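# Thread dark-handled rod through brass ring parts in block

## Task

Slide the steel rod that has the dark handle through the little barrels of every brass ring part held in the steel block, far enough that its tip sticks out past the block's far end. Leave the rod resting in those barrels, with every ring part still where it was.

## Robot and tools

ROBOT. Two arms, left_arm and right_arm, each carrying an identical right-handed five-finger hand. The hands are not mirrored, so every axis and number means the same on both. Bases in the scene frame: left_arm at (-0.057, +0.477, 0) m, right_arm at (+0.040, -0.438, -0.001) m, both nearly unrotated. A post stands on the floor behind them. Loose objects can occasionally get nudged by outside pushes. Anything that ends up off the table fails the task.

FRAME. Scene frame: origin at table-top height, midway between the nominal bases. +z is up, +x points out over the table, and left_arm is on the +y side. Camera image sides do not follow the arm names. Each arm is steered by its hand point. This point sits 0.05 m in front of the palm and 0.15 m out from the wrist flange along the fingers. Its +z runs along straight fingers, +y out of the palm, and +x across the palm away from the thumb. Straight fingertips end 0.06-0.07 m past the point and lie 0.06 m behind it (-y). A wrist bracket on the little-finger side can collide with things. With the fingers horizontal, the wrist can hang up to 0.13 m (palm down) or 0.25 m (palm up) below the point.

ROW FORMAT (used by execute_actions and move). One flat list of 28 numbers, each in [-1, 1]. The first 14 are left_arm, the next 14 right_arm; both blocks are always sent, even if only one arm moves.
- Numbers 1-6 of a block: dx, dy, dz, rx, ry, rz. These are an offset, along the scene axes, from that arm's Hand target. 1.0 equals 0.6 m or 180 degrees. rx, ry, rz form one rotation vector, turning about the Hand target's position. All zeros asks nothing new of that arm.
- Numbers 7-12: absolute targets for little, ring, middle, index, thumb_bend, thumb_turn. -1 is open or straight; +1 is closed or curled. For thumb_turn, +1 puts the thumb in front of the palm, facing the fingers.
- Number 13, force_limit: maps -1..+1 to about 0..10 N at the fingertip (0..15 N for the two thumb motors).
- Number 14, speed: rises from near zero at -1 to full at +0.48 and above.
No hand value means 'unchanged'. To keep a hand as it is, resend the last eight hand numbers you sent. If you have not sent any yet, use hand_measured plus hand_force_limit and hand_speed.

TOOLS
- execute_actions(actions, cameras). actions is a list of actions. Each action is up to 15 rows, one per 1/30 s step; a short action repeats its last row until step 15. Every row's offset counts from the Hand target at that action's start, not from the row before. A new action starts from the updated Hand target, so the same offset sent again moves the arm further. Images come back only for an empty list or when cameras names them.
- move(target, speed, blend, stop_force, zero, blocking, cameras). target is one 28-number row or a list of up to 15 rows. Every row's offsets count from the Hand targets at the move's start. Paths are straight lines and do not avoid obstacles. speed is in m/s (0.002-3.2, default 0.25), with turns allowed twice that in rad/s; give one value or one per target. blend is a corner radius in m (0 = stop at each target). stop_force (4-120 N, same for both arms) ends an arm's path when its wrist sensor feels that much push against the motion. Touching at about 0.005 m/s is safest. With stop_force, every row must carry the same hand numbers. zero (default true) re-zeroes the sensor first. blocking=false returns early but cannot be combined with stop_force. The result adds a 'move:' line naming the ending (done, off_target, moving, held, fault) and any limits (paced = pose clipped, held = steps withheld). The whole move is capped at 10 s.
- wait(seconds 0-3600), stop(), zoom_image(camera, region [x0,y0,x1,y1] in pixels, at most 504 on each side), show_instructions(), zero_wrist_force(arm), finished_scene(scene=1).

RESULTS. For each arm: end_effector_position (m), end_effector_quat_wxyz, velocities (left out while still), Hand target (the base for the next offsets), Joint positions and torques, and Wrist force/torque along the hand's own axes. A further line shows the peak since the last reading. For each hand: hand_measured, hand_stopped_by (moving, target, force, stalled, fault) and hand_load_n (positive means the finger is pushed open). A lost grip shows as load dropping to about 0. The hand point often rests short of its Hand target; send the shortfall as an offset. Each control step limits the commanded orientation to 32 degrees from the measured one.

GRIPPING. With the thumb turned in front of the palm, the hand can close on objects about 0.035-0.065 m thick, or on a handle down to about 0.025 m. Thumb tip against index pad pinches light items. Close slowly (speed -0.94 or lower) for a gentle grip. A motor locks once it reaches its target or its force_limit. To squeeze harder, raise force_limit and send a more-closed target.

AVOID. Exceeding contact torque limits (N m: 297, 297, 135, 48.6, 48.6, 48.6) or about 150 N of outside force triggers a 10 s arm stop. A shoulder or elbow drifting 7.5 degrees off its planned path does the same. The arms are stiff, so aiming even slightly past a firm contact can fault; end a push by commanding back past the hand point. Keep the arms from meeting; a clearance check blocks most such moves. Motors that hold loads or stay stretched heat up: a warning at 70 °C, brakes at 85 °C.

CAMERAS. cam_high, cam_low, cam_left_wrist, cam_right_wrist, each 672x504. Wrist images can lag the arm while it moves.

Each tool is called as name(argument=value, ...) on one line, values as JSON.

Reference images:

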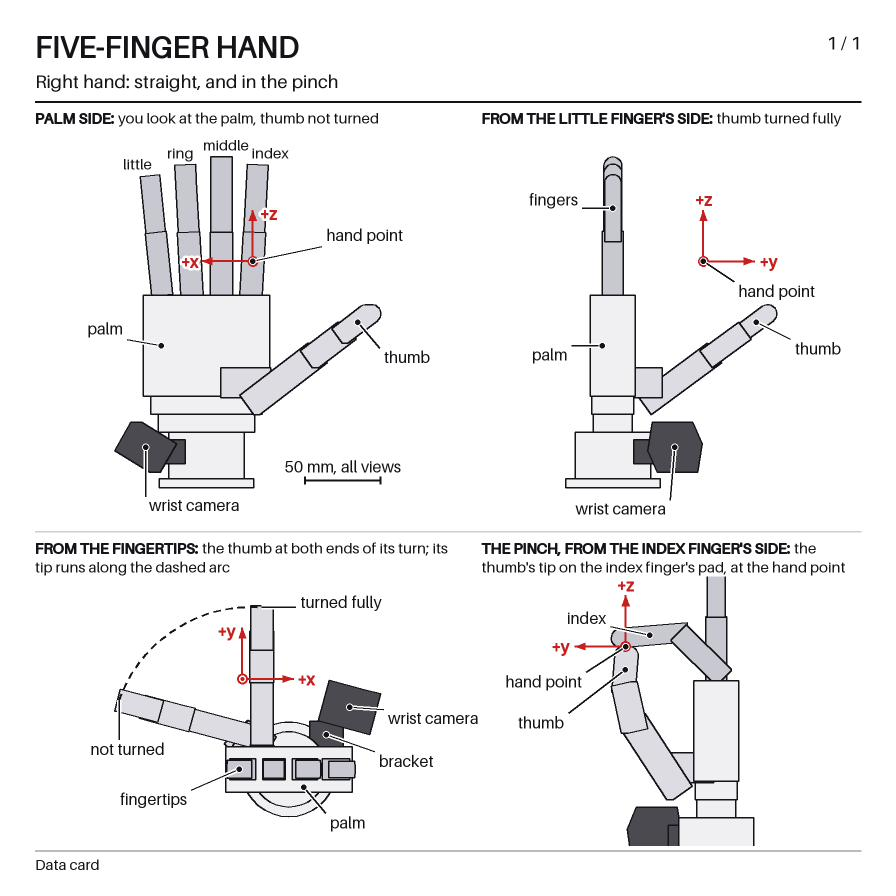

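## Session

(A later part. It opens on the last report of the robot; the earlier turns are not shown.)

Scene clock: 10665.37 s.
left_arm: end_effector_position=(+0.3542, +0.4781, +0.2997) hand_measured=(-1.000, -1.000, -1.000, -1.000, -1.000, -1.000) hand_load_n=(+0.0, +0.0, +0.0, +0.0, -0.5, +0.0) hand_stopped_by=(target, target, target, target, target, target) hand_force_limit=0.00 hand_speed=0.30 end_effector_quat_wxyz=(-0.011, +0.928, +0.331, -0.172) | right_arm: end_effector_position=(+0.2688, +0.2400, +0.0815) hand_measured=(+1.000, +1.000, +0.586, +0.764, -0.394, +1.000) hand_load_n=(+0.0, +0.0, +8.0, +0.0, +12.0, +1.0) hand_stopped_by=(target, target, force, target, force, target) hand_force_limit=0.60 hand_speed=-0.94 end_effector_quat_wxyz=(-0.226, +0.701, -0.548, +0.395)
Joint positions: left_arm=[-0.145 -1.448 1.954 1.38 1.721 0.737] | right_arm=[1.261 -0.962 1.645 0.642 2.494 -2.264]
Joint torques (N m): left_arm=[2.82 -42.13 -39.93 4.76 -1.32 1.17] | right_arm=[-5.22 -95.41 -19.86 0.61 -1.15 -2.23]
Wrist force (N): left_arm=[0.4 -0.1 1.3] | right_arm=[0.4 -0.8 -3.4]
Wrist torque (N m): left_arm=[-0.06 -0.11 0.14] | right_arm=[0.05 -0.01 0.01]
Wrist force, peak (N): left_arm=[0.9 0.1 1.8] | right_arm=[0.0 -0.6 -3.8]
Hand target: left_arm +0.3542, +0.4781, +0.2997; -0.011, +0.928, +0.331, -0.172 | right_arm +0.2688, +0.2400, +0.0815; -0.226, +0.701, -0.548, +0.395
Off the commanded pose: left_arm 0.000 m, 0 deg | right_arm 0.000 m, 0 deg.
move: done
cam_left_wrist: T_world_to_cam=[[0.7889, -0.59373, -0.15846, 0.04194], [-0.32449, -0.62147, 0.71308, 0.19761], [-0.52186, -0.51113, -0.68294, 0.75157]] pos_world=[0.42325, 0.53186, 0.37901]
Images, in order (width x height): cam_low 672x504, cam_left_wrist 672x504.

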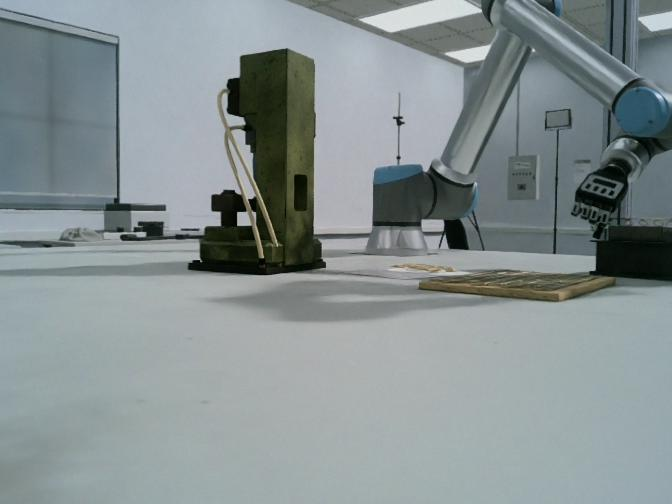

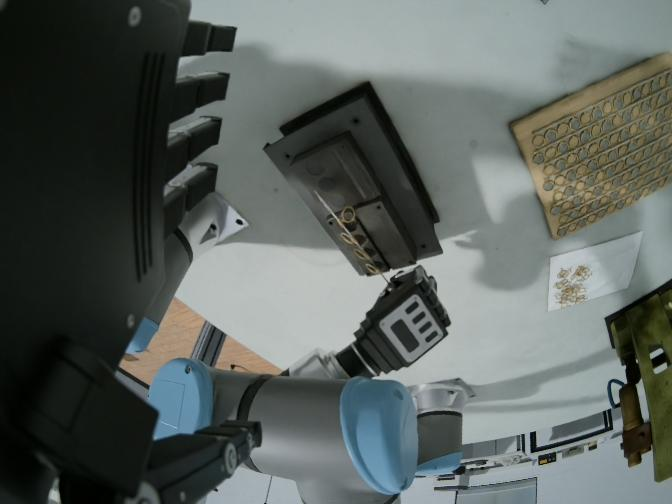

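move(target=[[0,0,0,0,0,0,-1,-1,-1,-1,-1,-1,0,0.3,0,0,0.028,0,0,0,1,1,0.75,0.765,0.15,1,0.6,-0.94],[0,0,0,0,0,0,-1,-1,-1,-1,-1,-1,0,0.3,-0.0663,0.0065,0.028,0,0,0,1,1,0.75,0.765,0.15,1,0.6,-0.94]], speed=0.03, cameras=["cam_left_wrist","cam_low"])

zoom_image(camera="cam_left_wrist", region=[290, 180, 410, 300])

Scene clock: 10688.47 s.
left_arm: end_effector_position=(+0.3542, +0.4781, +0.2997) hand_measured=(-1.000, -1.000, -1.000, -1.000, -1.000, -1.000) hand_load_n=(+0.0, +0.0, +0.0, +0.0, +0.0, +0.0) hand_stopped_by=(target, target, target, target, target, target) hand_force_limit=0.00 hand_speed=0.30 end_effector_quat_wxyz=(-0.011, +0.928, +0.331, -0.172) | right_arm: end_effector_position=(+0.2291, +0.2439, +0.0983) hand_measured=(+1.000, +1.000, +0.586, +0.764, -0.394, +1.000) hand_load_n=(+0.0, -0.5, +8.0, +1.0, +12.0, +1.0) hand_stopped_by=(target, target, force, target, force, target) hand_force_limit=0.60 hand_speed=-0.94 end_effector_quat_wxyz=(-0.226, +0.701, -0.548, +0.395)
Joint positions: left_arm=[-0.145 -1.448 1.954 1.38 1.721 0.737] | right_arm=[1.319 -0.965 1.633 0.732 2.506 -2.17]
Joint torques (N m): left_arm=[2.87 -41.85 -40.5 4.36 -1.68 1.31] | right_arm=[12.55 -71.78 -34.88 4.82 3.91 2.28]
Wrist force (N): left_arm=[0.3 0.0 1.4] | right_arm=[0.0 -0.3 -3.0]
Wrist torque (N m): left_arm=[-0.05 -0.11 0.14] | right_arm=[0.09 0.09 -0.32]
Wrist force, peak (N): left_arm=[0.5 0.2 1.7] | right_arm=[0.6 -1.3 -3.7]
Hand target: left_arm +0.3542, +0.4781, +0.2997; -0.011, +0.928, +0.331, -0.172 | right_arm +0.2291, +0.2439, +0.0983; -0.226, +0.701, -0.548, +0.395
Off the commanded pose: left_arm 0.000 m, 0 deg | right_arm 0.000 m, 0 deg.
move: done
cam_left_wrist: T_world_to_cam=[[0.7889, -0.59373, -0.15846, 0.04194], [-0.32449, -0.62147, 0.71308, 0.19761], [-0.52186, -0.51113, -0.68294, 0.75157]] pos_world=[0.42325, 0.53186, 0.37901]
Images, in order (width x height): cam_low 672x504, cam_left_wrist 672x504.

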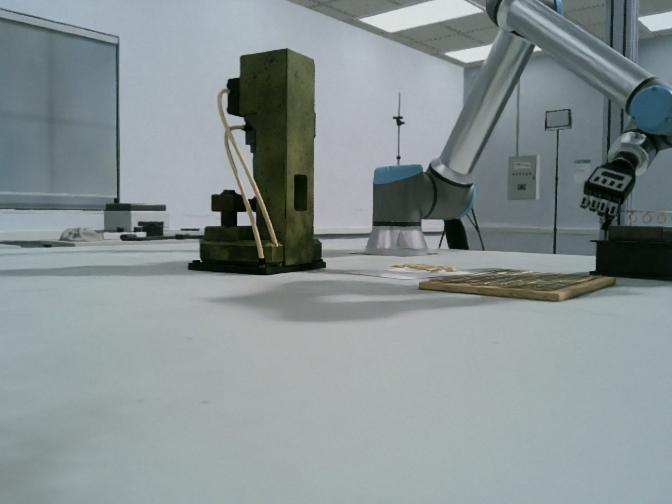

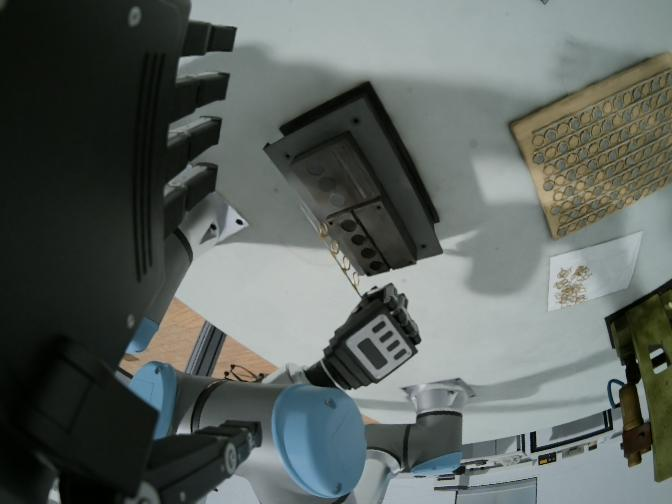

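Scaled by 4.200 from the camera's image (finer frame: 960x720).

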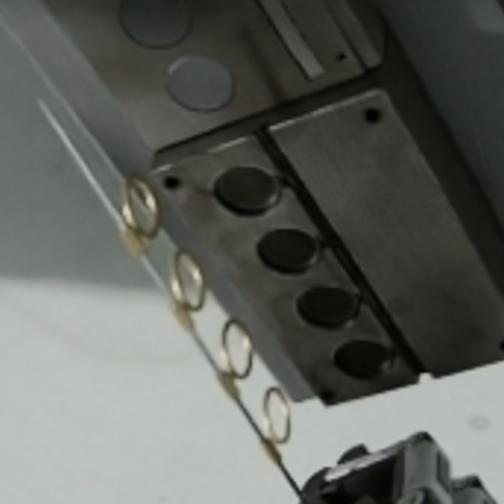

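move(target=[[0,0,0,0,0,0,-1,-1,-1,-1,-1,-1,0,0.3,-0.009,0.001,0,0,0,0,1,1,0.75,0.765,0.15,1,0.6,-0.94],[0,0,0,0,0,0,-1,-1,-1,-1,-1,-1,0,0.3,-0.009,0.001,-0.0275,0,0,0,1,1,0.75,0.765,0.15,1,0.6,-0.94],[0,0,0,0,0,0,-1,-1,-1,-1,-1,-1,0,0.3,0.026,-0.005,-0.0275,0,0,-0.014,1,1,0.75,0.765,0.15,1,0.6,-0.94]], speed=0.02, cameras=["cam_left_wrist","cam_low"])

zoom_image(camera="cam_left_wrist", region=[300, 180, 420, 300])

zoom_image(camera="cam_low", region=[572, 190, 672, 250])

Scene clock: 10718.03 s.
left_arm: end_effector_position=(+0.3542, +0.4781, +0.2997) hand_measured=(-1.000, -1.000, -1.000, -1.000, -1.000, -1.000) hand_load_n=(+0.0, +0.5, +0.0, +0.0, +0.0, +0.0) hand_stopped_by=(target, target, target, target, target, target) hand_force_limit=0.00 hand_speed=0.30 end_effector_quat_wxyz=(-0.011, +0.928, +0.331, -0.172) | right_arm: end_effector_position=(+0.2446, +0.2409, +0.0818) hand_measured=(+1.000, +1.000, +0.586, +0.764, -0.394, +1.000) hand_load_n=(+0.5, -0.5, +8.0, +0.5, +12.0, +1.0) hand_stopped_by=(target, target, force, target, force, target) hand_force_limit=0.60 hand_speed=-0.94 end_effector_quat_wxyz=(-0.217, +0.689, -0.564, +0.400)
Joint positions: left_arm=[-0.145 -1.448 1.954 1.38 1.721 0.737] | right_arm=[1.297 -0.937 1.627 0.74 2.509 -2.132]
Joint torques (N m): left_arm=[1.56 -42.56 -38.89 4.59 -1.51 1.66] | right_arm=[-6.45 -74.87 -33.29 4.98 3.68 2.22]
Wrist force (N): left_arm=[0.4 0.2 1.2] | right_arm=[0.3 0.1 -3.1]
Wrist torque (N m): left_arm=[-0.03 -0.11 0.15] | right_arm=[0.15 0.03 -0.29]
Wrist force, peak (N): left_arm=[1.1 0.3 1.8] | right_arm=[-0.3 -0.5 -3.7]
Hand target: left_arm +0.3542, +0.4781, +0.2997; -0.011, +0.928, +0.331, -0.172 | right_arm +0.2447, +0.2409, +0.0818; -0.217, +0.689, -0.564, +0.400
Off the commanded pose: left_arm 0.000 m, 0 deg | right_arm 0.000 m, 0 deg.
move: done
cam_left_wrist: T_world_to_cam=[[0.7889, -0.59373, -0.15846, 0.04194], [-0.32449, -0.62147, 0.71308, 0.19761], [-0.52186, -0.51113, -0.68294, 0.75157]] pos_world=[0.42325, 0.53186, 0.37901]
Images, in order (width x height): cam_low 672x504, cam_left_wrist 672x504.

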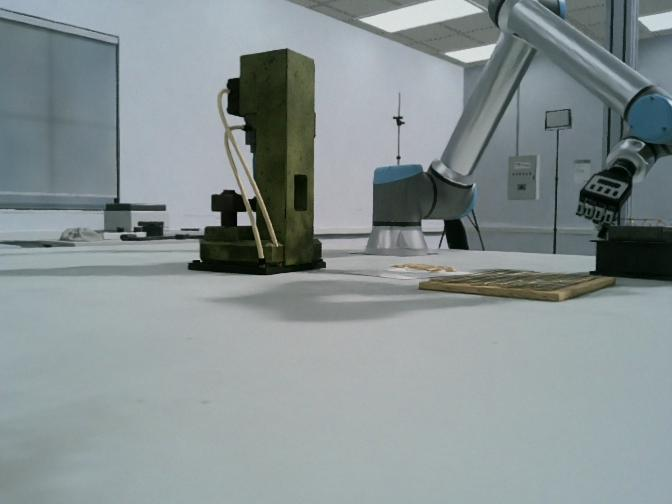

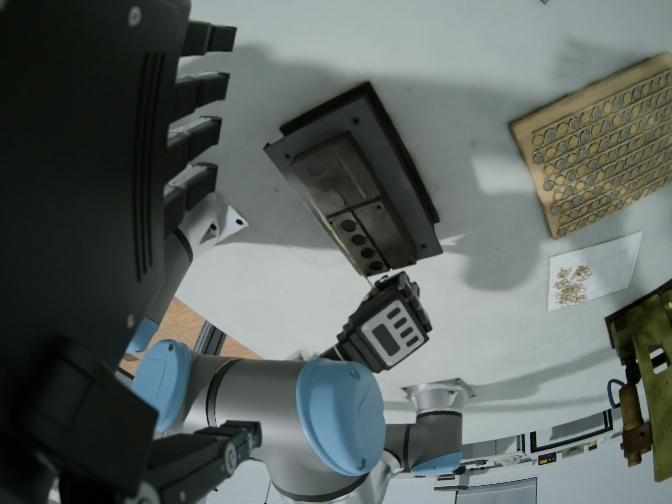

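Scaled by 4.200 from the camera's image (finer frame: 960x720).

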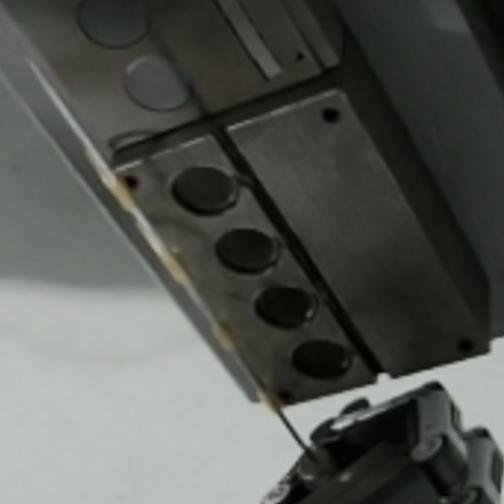

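Scaled by 5.040 from the camera's image (finer frame: 960x720).

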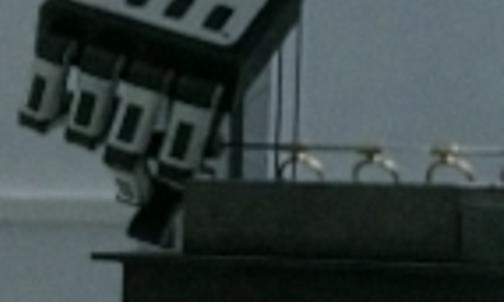

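move(target=[0,0,0,0,0,0,-1,-1,-1,-1,-1,-1,0,0.3,0.0398,-0.0039,0,0,0,0,1,1,0.75,0.765,0.15,1,0.6,-0.94], speed=0.02, cameras=["cam_left_wrist","cam_low"])

zoom_image(camera="cam_left_wrist", region=[310, 180, 430, 300])

zoom_image(camera="cam_low", region=[572, 190, 672, 250])

Scene clock: 10732.13 s.
left_arm: end_effector_position=(+0.3542, +0.4781, +0.2997) hand_measured=(-1.000, -1.000, -1.000, -1.000, -1.000, -1.000) hand_load_n=(+0.0, +0.0, +0.0, +0.0, +0.0, +0.0) hand_stopped_by=(target, target, target, target, target, target) hand_force_limit=0.00 hand_speed=0.30 end_effector_quat_wxyz=(-0.011, +0.928, +0.331, -0.172) | right_arm: end_effector_position=(+0.2685, +0.2385, +0.0818) hand_measured=(+1.000, +1.000, +0.586, +0.764, -0.394, +1.000) hand_load_n=(+0.0, -0.5, +7.5, +0.5, +12.0, +1.0) hand_stopped_by=(target, target, force, target, force, target) hand_force_limit=0.60 hand_speed=-0.94 end_effector_quat_wxyz=(-0.217, +0.689, -0.564, +0.400)
Joint positions: left_arm=[-0.145 -1.448 1.954 1.38 1.721 0.737] | right_arm=[1.263 -0.944 1.63 0.7 2.504 -2.189]
Joint torques (N m): left_arm=[-0.64 -39.93 -40.55 4.52 -1.17 1.46] | right_arm=[-5.56 -100.07 -20.07 1.48 -1.54 -2.99]
Wrist force (N): left_arm=[0.8 -0.5 0.8] | right_arm=[0.2 -1.2 -3.4]
Wrist torque (N m): left_arm=[-0.09 -0.16 0.15] | right_arm=[0.00 0.04 0.00]
Wrist force, peak (N): left_arm=[0.7 -0.2 1.6] | right_arm=[0.6 -0.5 -3.7]
Hand target: left_arm +0.3542, +0.4781, +0.2997; -0.011, +0.928, +0.331, -0.172 | right_arm +0.2685, +0.2385, +0.0818; -0.217, +0.689, -0.564, +0.400
Off the commanded pose: left_arm 0.000 m, 0 deg | right_arm 0.000 m, 0 deg.
move: done
cam_left_wrist: T_world_to_cam=[[0.7889, -0.59373, -0.15846, 0.04194], [-0.32449, -0.62147, 0.71308, 0.19761], [-0.52186, -0.51113, -0.68294, 0.75157]] pos_world=[0.42325, 0.53186, 0.37901]
Images, in order (width x height): cam_low 672x504, cam_left_wrist 672x504.

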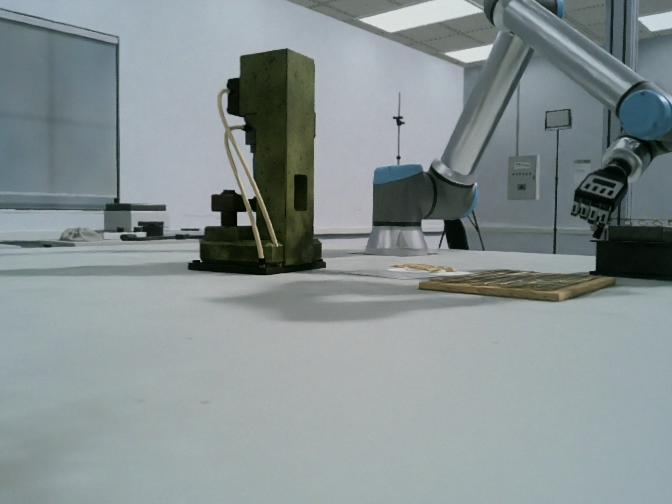

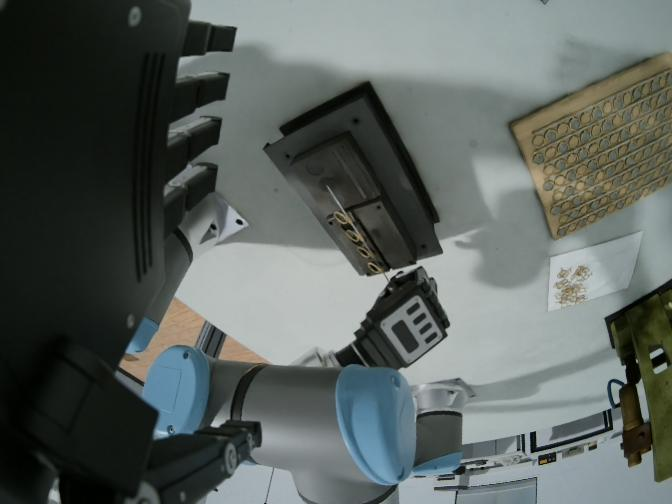

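Scaled by 4.200 from the camera's image (finer frame: 960x720).

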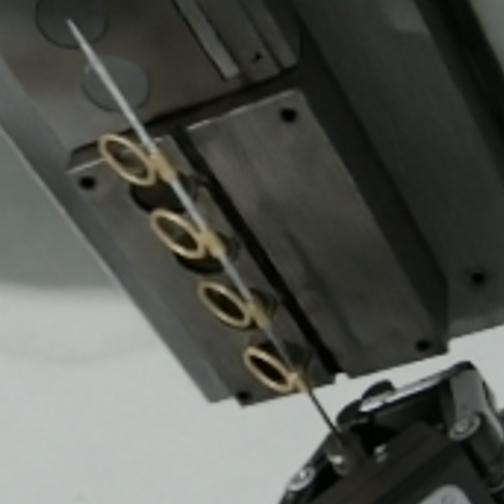

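Scaled by 5.040 from the camera's image (finer frame: 960x720).

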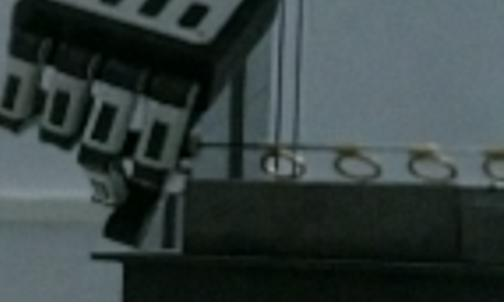

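move(target=[0,0,0,0,0,0,-1,-1,-1,-1,-1,-1,0,0.3,0.0105,-0.0035,0,0,0,-0.0056,1,1,0.75,0.765,0.15,1,0.6,-0.94], speed=0.01, cameras=["cam_left_wrist","cam_low"])

zoom_image(camera="cam_left_wrist", region=[310, 180, 430, 300])

zoom_image(camera="cam_low", region=[572, 190, 672, 250])

Scene clock: 10802.47 s.
left_arm: end_effector_position=(+0.3542, +0.4781, +0.2997) hand_measured=(-1.000, -1.000, -1.000, -1.000, -1.000, -1.000) hand_load_n=(+0.0, +0.0, +0.0, +0.0, +0.0, +0.0) hand_stopped_by=(target, target, target, target, target, target) hand_force_limit=0.00 hand_speed=0.30 end_effector_quat_wxyz=(-0.011, +0.928, +0.331, -0.172) | right_arm: end_effector_position=(+0.2748, +0.2364, +0.0818) hand_measured=(+1.000, +1.000, +0.586, +0.764, -0.394, +1.000) hand_load_n=(+0.0, +0.0, +8.0, +1.0, +12.0, +1.0) hand_stopped_by=(target, target, force, target, force, target) hand_force_limit=0.60 hand_speed=-0.94 end_effector_quat_wxyz=(-0.213, +0.684, -0.570, +0.402)
Joint positions: left_arm=[-0.145 -1.448 1.954 1.38 1.721 0.737] | right_arm=[1.254 -0.941 1.626 0.711 2.505 -2.175]
Joint torques (N m): left_arm=[3.38 -40.57 -39.32 5 -1.46 1.73] | right_arm=[-7.36 -72.63 -33.87 5.18 4.07 1.88]
Wrist force (N): left_arm=[0.6 -0.2 0.8] | right_arm=[0.1 -0.5 -3.2]
Wrist torque (N m): left_arm=[-0.05 -0.13 0.15] | right_arm=[0.10 0.05 -0.31]
Wrist force, peak (N): left_arm=[0.8 -0.2 1.5] | right_arm=[0.0 -1.2 -3.7]
Hand target: left_arm +0.3542, +0.4781, +0.2997; -0.011, +0.928, +0.331, -0.172 | right_arm +0.2748, +0.2364, +0.0818; -0.213, +0.684, -0.570, +0.402
Off the commanded pose: left_arm 0.000 m, 0 deg | right_arm 0.000 m, 0 deg.
move: done
cam_left_wrist: T_world_to_cam=[[0.7889, -0.59373, -0.15846, 0.04194], [-0.32449, -0.62147, 0.71308, 0.19761], [-0.52186, -0.51113, -0.68294, 0.75157]] pos_world=[0.42325, 0.53186, 0.37901]
Images, in order (width x height): cam_low 672x504, cam_left_wrist 672x504.

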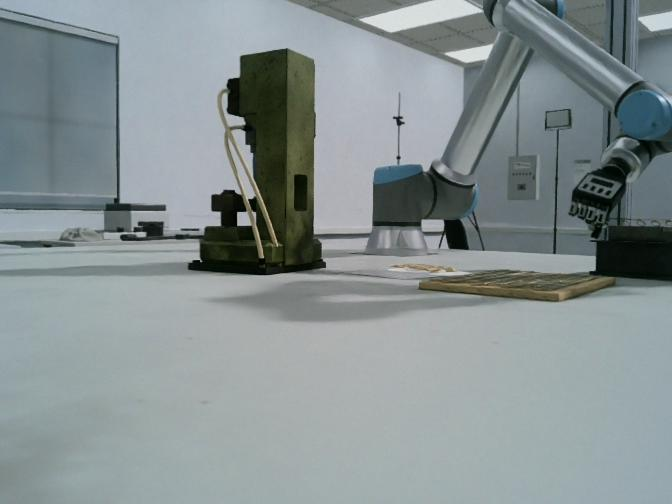

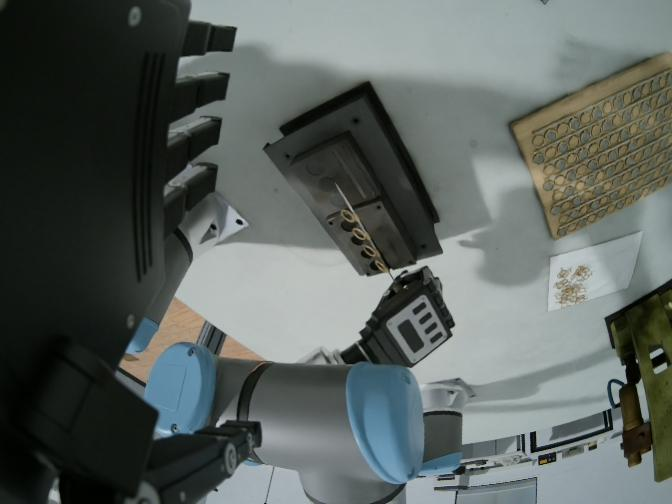

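Scaled by 4.200 from the camera's image (finer frame: 960x720).

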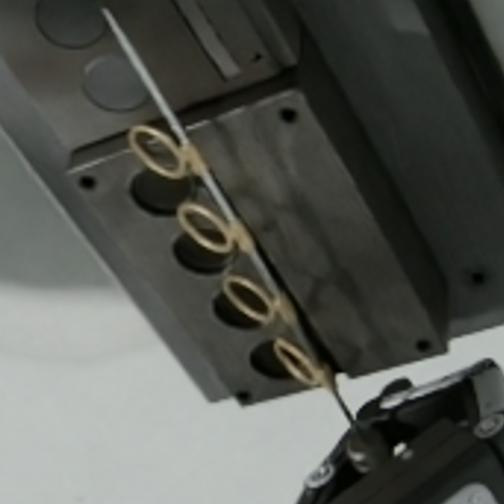

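Scaled by 5.040 from the camera's image (finer frame: 960x720).

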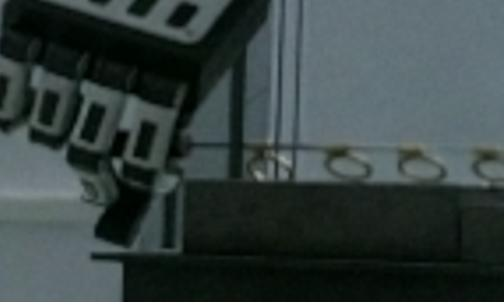

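move(target=[0,0,0,0,0,0,-1,-1,-1,-1,-1,-1,0,0.3,0,0,-0.009,0,0,0,1,1,0.75,0.765,0.15,1,0.6,-0.94], speed=0.01, cameras=["cam_left_wrist","cam_low"])

zoom_image(camera="cam_left_wrist", region=[320, 195, 405, 280])

zoom_image(camera="cam_low", region=[572, 190, 672, 250])

Scene clock: 10852.53 s.
left_arm: end_effector_position=(+0.3542, +0.4781, +0.2997) hand_measured=(-1.000, -1.000, -1.000, -1.000, -1.000, -1.000) hand_load_n=(+0.0, +0.0, +0.0, +0.0, +0.0, +0.0) hand_stopped_by=(target, target, target, target, target, target) hand_force_limit=0.00 hand_speed=0.30 end_effector_quat_wxyz=(-0.011, +0.928, +0.331, -0.172) | right_arm: end_effector_position=(+0.2748, +0.2364, +0.0765) hand_measured=(+1.000, +1.000, +0.586, +0.764, -0.394, +1.000) hand_load_n=(+0.0, -0.5, +8.0, +0.5, +12.0, +1.0) hand_stopped_by=(target, target, force, target, force, target) hand_force_limit=0.60 hand_speed=-0.94 end_effector_quat_wxyz=(-0.213, +0.684, -0.570, +0.402)
Joint positions: left_arm=[-0.145 -1.448 1.954 1.38 1.721 0.737] | right_arm=[1.254 -0.935 1.628 0.704 2.505 -2.175]
Joint torques (N m): left_arm=[2.72 -41.19 -38.55 4.74 -1.3 1.57] | right_arm=[-5.73 -70.91 -19.65 0.82 3.65 2.41]
Wrist force (N): left_arm=[0.5 0.0 0.9] | right_arm=[-0.3 -0.9 -2.8]
Wrist torque (N m): left_arm=[-0.03 -0.13 0.15] | right_arm=[0.01 0.09 -0.34]
Wrist force, peak (N): left_arm=[0.7 0.0 1.6] | right_arm=[0.1 -1.2 -3.4]
Hand target: left_arm +0.3542, +0.4781, +0.2997; -0.011, +0.928, +0.331, -0.172 | right_arm +0.2748, +0.2364, +0.0764; -0.213, +0.684, -0.570, +0.402
Off the commanded pose: left_arm 0.000 m, 0 deg | right_arm 0.000 m, 0 deg.
move: done
cam_left_wrist: T_world_to_cam=[[0.7889, -0.59373, -0.15846, 0.04194], [-0.32449, -0.62147, 0.71308, 0.19761], [-0.52186, -0.51113, -0.68294, 0.75157]] pos_world=[0.42325, 0.53186, 0.37901]
Images, in order (width x height): cam_low 672x504, cam_left_wrist 672x504.

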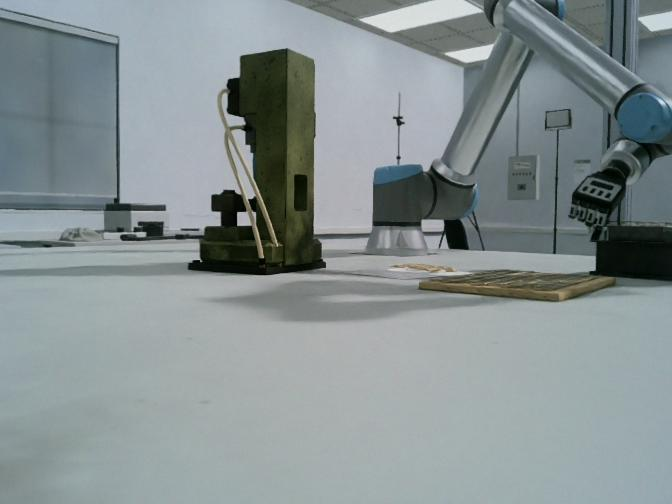

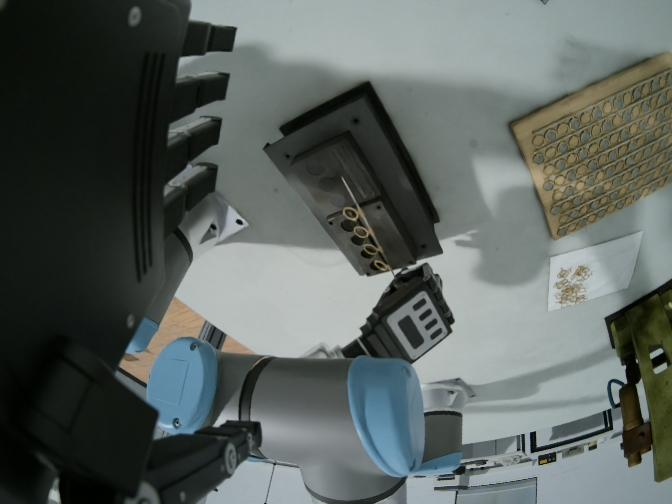

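Scaled by 5.929 from the camera's image (finer frame: 960x720).

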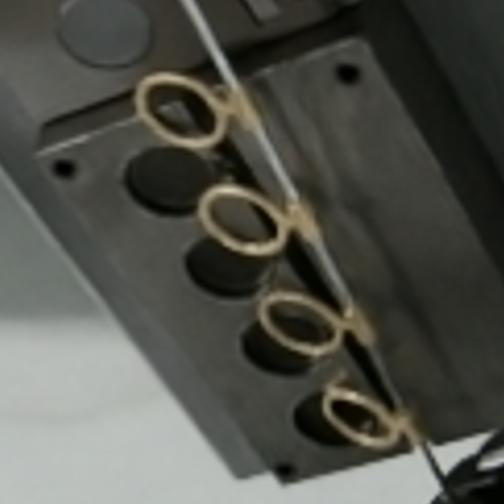

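Scaled by 5.040 from the camera's image (finer frame: 960x720).

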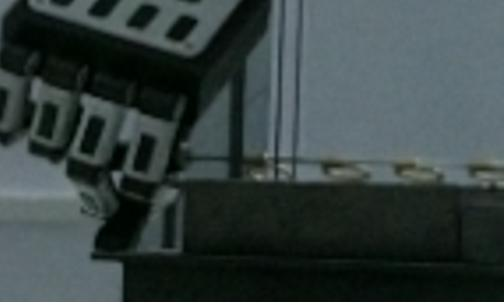

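move(target=[0,0,0,0,0,0,-1,-1,-1,-1,-1,-1,0,0.3,0.0002,0.0018,0,0,0,0.0222,1,1,0.75,0.765,0.15,1,0.6,-0.94], speed=0.01, cameras=["cam_left_wrist","cam_low"])

zoom_image(camera="cam_left_wrist", region=[320, 195, 405, 280])

zoom_image(camera="cam_low", region=[572, 190, 672, 250])

Scene clock: 10890.10 s.
left_arm: end_effector_position=(+0.3542, +0.4781, +0.2997) hand_measured=(-1.000, -1.000, -1.000, -1.000, -1.000, -1.000) hand_load_n=(+0.0, +0.0, +0.0, +0.0, +0.0, +0.0) hand_stopped_by=(target, target, target, target, target, target) hand_force_limit=0.00 hand_speed=0.30 end_effector_quat_wxyz=(-0.011, +0.928, +0.331, -0.172) | right_arm: end_effector_position=(+0.2750, +0.2375, +0.0764) hand_measured=(+1.000, +1.000, +0.586, +0.764, -0.394, +1.000) hand_load_n=(+0.0, +0.0, +8.0, +0.5, +12.0, +1.0) hand_stopped_by=(target, target, force, target, force, target) hand_force_limit=0.60 hand_speed=-0.94 end_effector_quat_wxyz=(-0.227, +0.704, -0.546, +0.395)
Joint positions: left_arm=[-0.145 -1.448 1.954 1.38 1.721 0.737] | right_arm=[1.251 -0.964 1.656 0.611 2.489 -2.293]
Joint torques (N m): left_arm=[1.04 -42.13 -39.3 4.57 -1.35 1.19] | right_arm=[-5.75 -99.89 -17.85 1.08 -1.24 -2.45]
Wrist force (N): left_arm=[0.5 0.1 1.2] | right_arm=[0.2 -0.6 -3.2]
Wrist torque (N m): left_arm=[-0.03 -0.13 0.16] | right_arm=[0.06 0.04 0.02]
Wrist force, peak (N): left_arm=[1.1 0.4 1.5] | right_arm=[0.5 -0.8 -3.7]
Hand target: left_arm +0.3542, +0.4781, +0.2997; -0.011, +0.928, +0.331, -0.172 | right_arm +0.2750, +0.2375, +0.0764; -0.227, +0.704, -0.546, +0.395
Off the commanded pose: left_arm 0.000 m, 0 deg | right_arm 0.000 m, 0 deg.
move: done
cam_left_wrist: T_world_to_cam=[[0.7889, -0.59373, -0.15846, 0.04194], [-0.32449, -0.62147, 0.71308, 0.19761], [-0.52186, -0.51113, -0.68294, 0.75157]] pos_world=[0.42325, 0.53186, 0.37901]
Images, in order (width x height): cam_low 672x504, cam_left_wrist 672x504.

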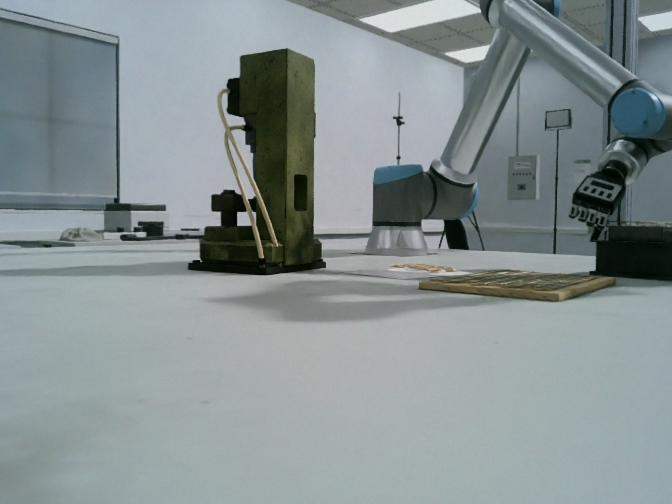

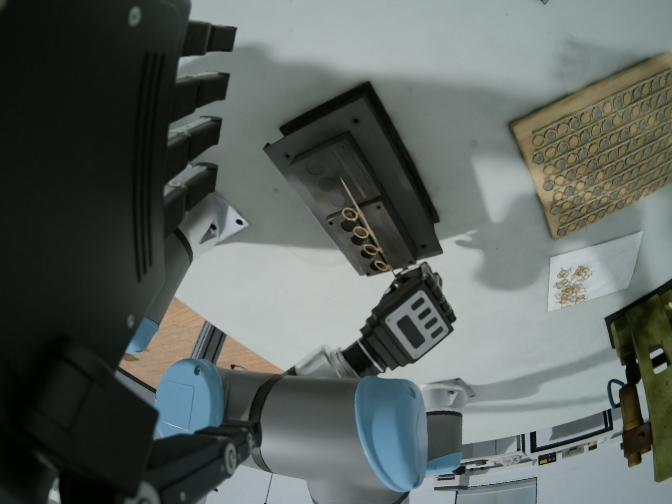

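Scaled by 5.929 from the camera's image (finer frame: 960x720).

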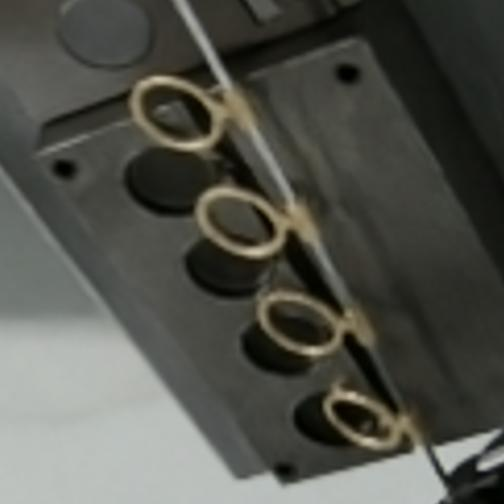

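Scaled by 5.040 from the camera's image (finer frame: 960x720).

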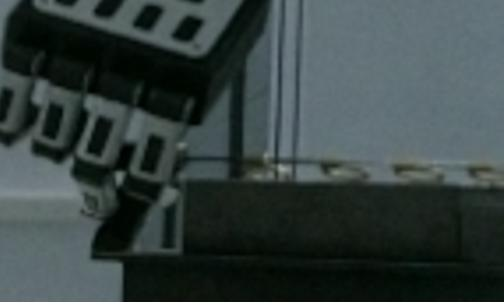

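move(target=[[0,0,0,0,0,0,-1,-1,-1,-1,-1,-1,0,0.3,0,0,0.010,0,0,0,1,1,0.75,0.765,0.15,1,0.6,-0.94],[0,0,0,0,0,0,-1,-1,-1,-1,-1,-1,0,0.3,0.0002,0.002,0.010,0,0,0.0167,1,1,0.75,0.765,0.15,1,0.6,-0.94]], speed=0.015, cameras=["cam_left_wrist","cam_low"])

zoom_image(camera="cam_left_wrist", region=[320, 195, 405, 280])

zoom_image(camera="cam_low", region=[572, 190, 672, 250])

Scene clock: 10907.43 s.
left_arm: end_effector_position=(+0.3542, +0.4781, +0.2997) hand_measured=(-1.000, -1.000, -1.000, -1.000, -1.000, -1.000) hand_load_n=(+0.0, +0.0, +0.0, +0.0, +0.0, +0.0) hand_stopped_by=(target, target, target, target, target, target) hand_force_limit=0.00 hand_speed=0.30 end_effector_quat_wxyz=(-0.011, +0.928, +0.331, -0.172) | right_arm: end_effector_position=(+0.2751, +0.2387, +0.0824) hand_measured=(+1.000, +1.000, +0.586, +0.764, -0.394, +1.000) hand_load_n=(+0.0, -0.5, +8.0, +0.5, +12.0, +1.0) hand_stopped_by=(target, target, force, target, force, target) hand_force_limit=0.60 hand_speed=-0.94 end_effector_quat_wxyz=(-0.238, +0.718, -0.527, +0.388)
Joint positions: left_arm=[-0.145 -1.448 1.954 1.38 1.721 0.737] | right_arm=[1.248 -0.993 1.674 0.552 2.472 -2.38]
Joint torques (N m): left_arm=[1.84 -40.99 -39.77 4.57 -1.24 1.28] | right_arm=[-4.78 -98.63 -19.67 1.13 -1.53 -3.49]
Wrist force (N): left_arm=[0.7 0.2 1.3] | right_arm=[0.2 -0.8 -3.5]
Wrist torque (N m): left_arm=[-0.02 -0.16 0.17] | right_arm=[0.02 0.02 -0.01]
Wrist force, peak (N): left_arm=[1.1 -0.5 1.8] | right_arm=[0.2 -1.2 -3.9]
Hand target: left_arm +0.3542, +0.4781, +0.2997; -0.011, +0.928, +0.331, -0.172 | right_arm +0.2751, +0.2387, +0.0824; -0.238, +0.718, -0.527, +0.388
Off the commanded pose: left_arm 0.000 m, 0 deg | right_arm 0.000 m, 0 deg.
move: done
cam_left_wrist: T_world_to_cam=[[0.7889, -0.59373, -0.15846, 0.04194], [-0.32449, -0.62147, 0.71308, 0.19761], [-0.52186, -0.51113, -0.68294, 0.75157]] pos_world=[0.42325, 0.53186, 0.37901]
Images, in order (width x height): cam_low 672x504, cam_left_wrist 672x504.

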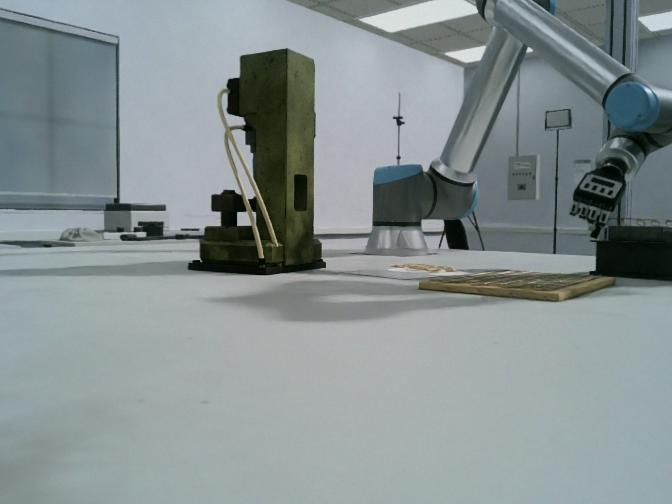

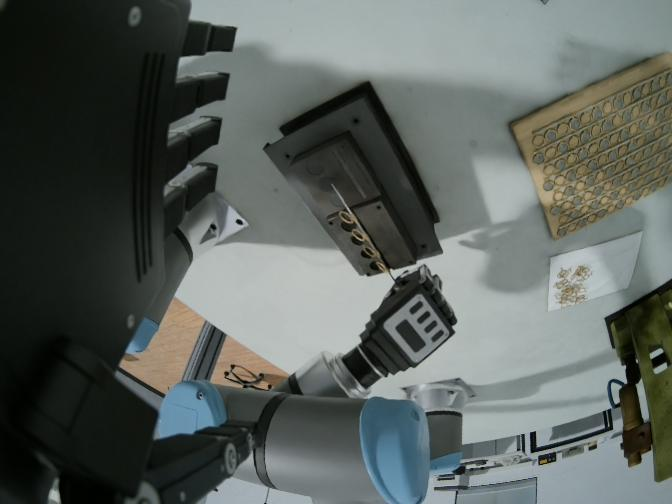

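Scaled by 5.929 from the camera's image (finer frame: 960x720).

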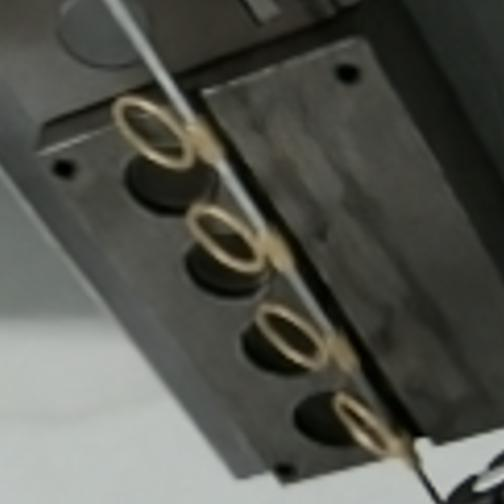

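Scaled by 5.040 from the camera's image (finer frame: 960x720).

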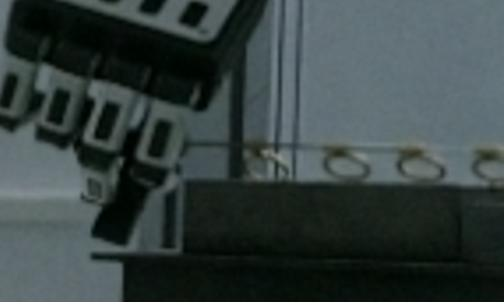

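move(target=[0,0,0,0,0,0,-1,-1,-1,-1,-1,-1,0,0.3,0,0,-0.010,0,0,0,1,1,0.75,0.765,0.15,1,0.6,-0.94], speed=0.015, cameras=["cam_left_wrist","cam_low"])

zoom_image(camera="cam_left_wrist", region=[320, 195, 405, 280])

zoom_image(camera="cam_low", region=[572, 190, 672, 250])

Scene clock: 10929.63 s.
left_arm: end_effector_position=(+0.3542, +0.4781, +0.2997) hand_measured=(-1.000, -1.000, -1.000, -1.000, -1.000, -1.000) hand_load_n=(+0.0, +0.0, +0.0, +0.0, +0.0, +0.0) hand_stopped_by=(target, target, target, target, target, target) hand_force_limit=0.00 hand_speed=0.30 end_effector_quat_wxyz=(-0.011, +0.928, +0.331, -0.172) | right_arm: end_effector_position=(+0.2751, +0.2387, +0.0765) hand_measured=(+1.000, +1.000, +0.586, +0.764, -0.394, +1.000) hand_load_n=(+0.0, -0.5, +8.0, +0.0, +12.0, +1.0) hand_stopped_by=(target, target, force, target, force, target) hand_force_limit=0.60 hand_speed=-0.94 end_effector_quat_wxyz=(-0.238, +0.718, -0.527, +0.388)
Joint positions: left_arm=[-0.145 -1.448 1.954 1.38 1.721 0.737] | right_arm=[1.248 -0.986 1.677 0.543 2.472 -2.38]
Joint torques (N m): left_arm=[3.51 -42.13 -40 4.35 -1.18 1.35] | right_arm=[-5.6 -66.15 -20.38 -0.01 -0.84 -2.82]
Wrist force (N): left_arm=[0.5 -0.1 0.9] | right_arm=[0.4 -0.6 -3.5]
Wrist torque (N m): left_arm=[-0.04 -0.12 0.14] | right_arm=[0.05 -0.01 0.01]
Wrist force, peak (N): left_arm=[0.9 0.3 1.5] | right_arm=[0.4 -1.0 -3.9]
Hand target: left_arm +0.3542, +0.4781, +0.2997; -0.011, +0.928, +0.331, -0.172 | right_arm +0.2751, +0.2387, +0.0764; -0.238, +0.718, -0.527, +0.388
Off the commanded pose: left_arm 0.000 m, 0 deg | right_arm 0.000 m, 0 deg.
move: done
cam_left_wrist: T_world_to_cam=[[0.7889, -0.59373, -0.15846, 0.04194], [-0.32449, -0.62147, 0.71308, 0.19761], [-0.52186, -0.51113, -0.68294, 0.75157]] pos_world=[0.42325, 0.53186, 0.37901]
Images, in order (width x height): cam_low 672x504, cam_left_wrist 672x504.

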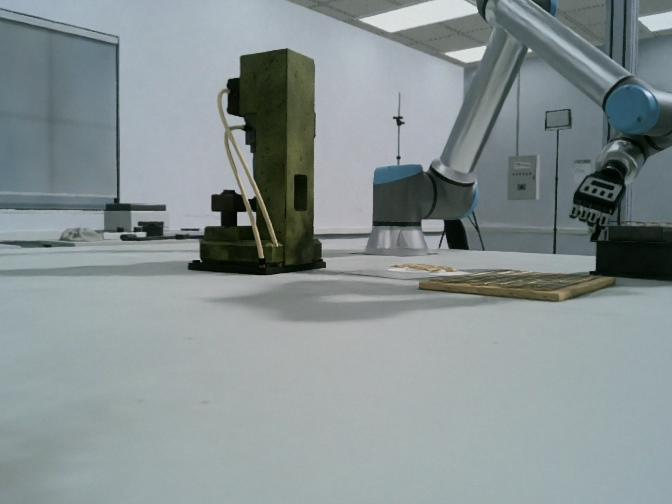

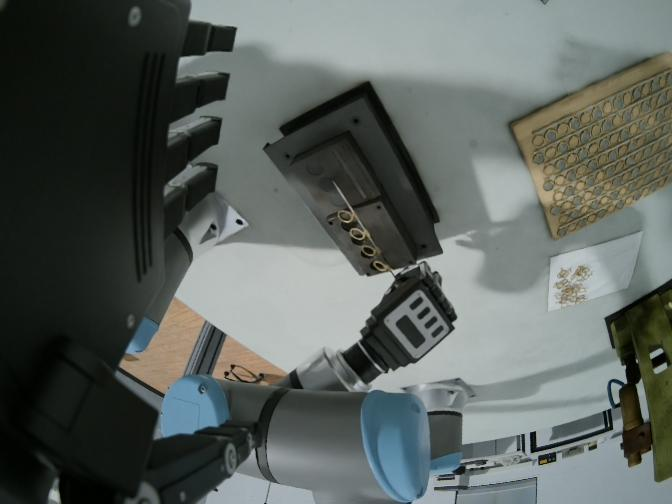

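Scaled by 5.929 from the camera's image (finer frame: 960x720).

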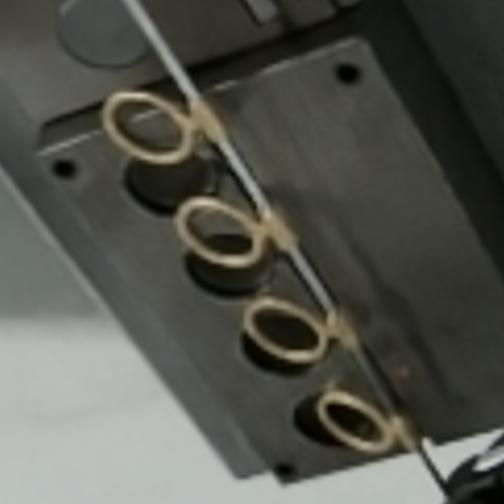

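Scaled by 5.040 from the camera's image (finer frame: 960x720).

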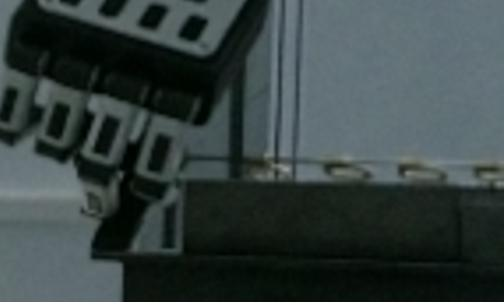

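zoom_image(camera="cam_left_wrist", region=[362, 245, 402, 285])

zoom_image(camera="cam_low", region=[602, 205, 672, 240])

Scaled by 12.600 from the camera's image (finer frame: 960x720).

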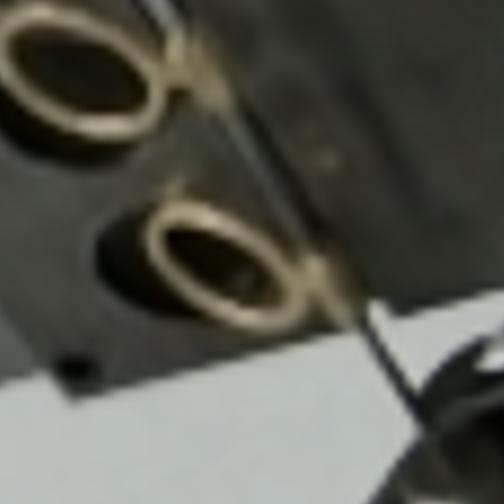

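Scaled by 7.200 from the camera's image (finer frame: 960x720).

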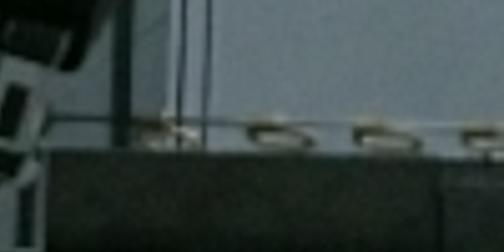

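move(target=[0,0,0,0,0,0,-1,-1,-1,-1,-1,-1,0,0.3,-0.0005,-0.005,0,0,0,0,1,1,0.75,0.765,0.15,1,0.6,-0.94], speed=0.01, cameras=["cam_left_wrist","cam_low"])

zoom_image(camera="cam_left_wrist", region=[320, 195, 405, 280])

zoom_image(camera="cam_low", region=[572, 190, 672, 250])

Scene clock: 10989.90 s.
left_arm: end_effector_position=(+0.3542, +0.4781, +0.2997) hand_measured=(-1.000, -1.000, -1.000, -1.000, -1.000, -1.000) hand_load_n=(+0.0, +0.0, +0.0, +0.0, -0.5, +0.0) hand_stopped_by=(target, target, target, target, target, target) hand_force_limit=0.00 hand_speed=0.30 end_effector_quat_wxyz=(-0.011, +0.928, +0.331, -0.172) | right_arm: end_effector_position=(+0.2748, +0.2358, +0.0764) hand_measured=(+1.000, +1.000, +0.586, +0.764, -0.394, +1.000) hand_load_n=(+0.0, -0.5, +8.0, +0.0, +12.0, +1.0) hand_stopped_by=(target, target, force, target, force, target) hand_force_limit=0.60 hand_speed=-0.94 end_effector_quat_wxyz=(-0.238, +0.718, -0.527, +0.388)
Joint positions: left_arm=[-0.145 -1.448 1.954 1.38 1.721 0.737] | right_arm=[1.247 -0.99 1.684 0.539 2.472 -2.381]
Joint torques (N m): left_arm=[-0.16 -42.56 -40.52 4.41 -1.5 1.37] | right_arm=[-7.81 -94.14 -20.43 0.92 -1.25 -2.91]
Wrist force (N): left_arm=[0.3 0.1 1.3] | right_arm=[0.5 -0.2 -3.3]
Wrist torque (N m): left_arm=[-0.04 -0.10 0.13] | right_arm=[0.09 -0.04 0.03]
Wrist force, peak (N): left_arm=[0.9 0.2 1.7] | right_arm=[0.1 -1.0 -3.9]
Hand target: left_arm +0.3542, +0.4781, +0.2997; -0.011, +0.928, +0.331, -0.172 | right_arm +0.2748, +0.2357, +0.0764; -0.238, +0.718, -0.527, +0.388
Off the commanded pose: left_arm 0.000 m, 0 deg | right_arm 0.000 m, 0 deg.
move: done
cam_left_wrist: T_world_to_cam=[[0.7889, -0.59373, -0.15846, 0.04194], [-0.32449, -0.62147, 0.71308, 0.19761], [-0.52186, -0.51113, -0.68294, 0.75157]] pos_world=[0.42325, 0.53186, 0.37901]
Images, in order (width x height): cam_low 672x504, cam_left_wrist 672x504.

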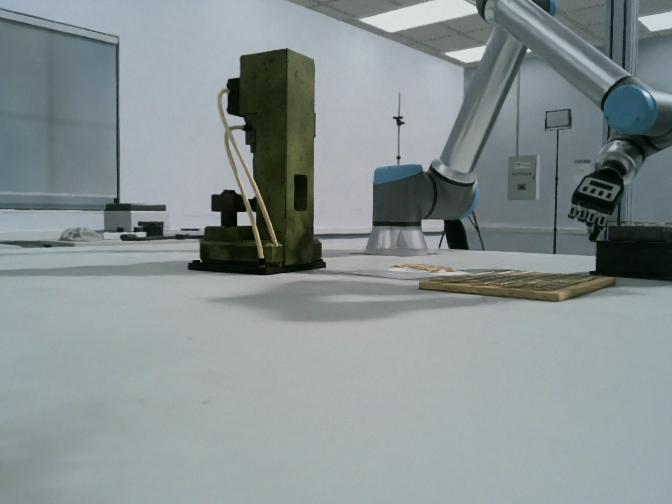

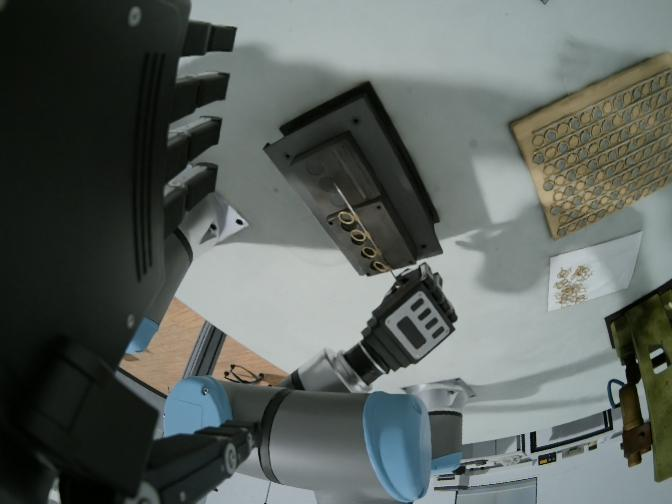

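Scaled by 5.929 from the camera's image (finer frame: 960x720).

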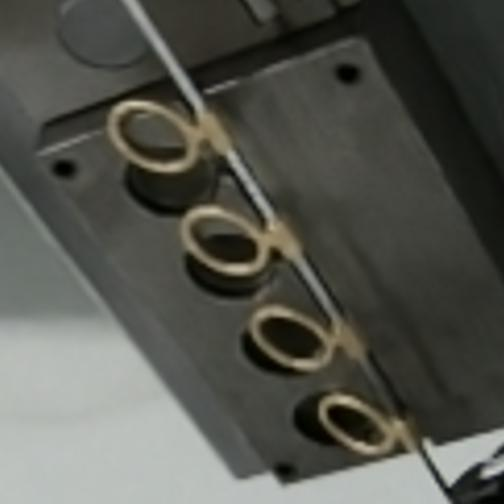

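Scaled by 5.040 from the camera's image (finer frame: 960x720).

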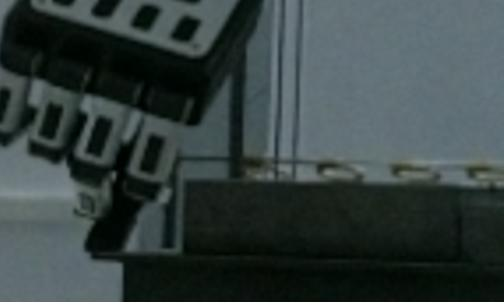

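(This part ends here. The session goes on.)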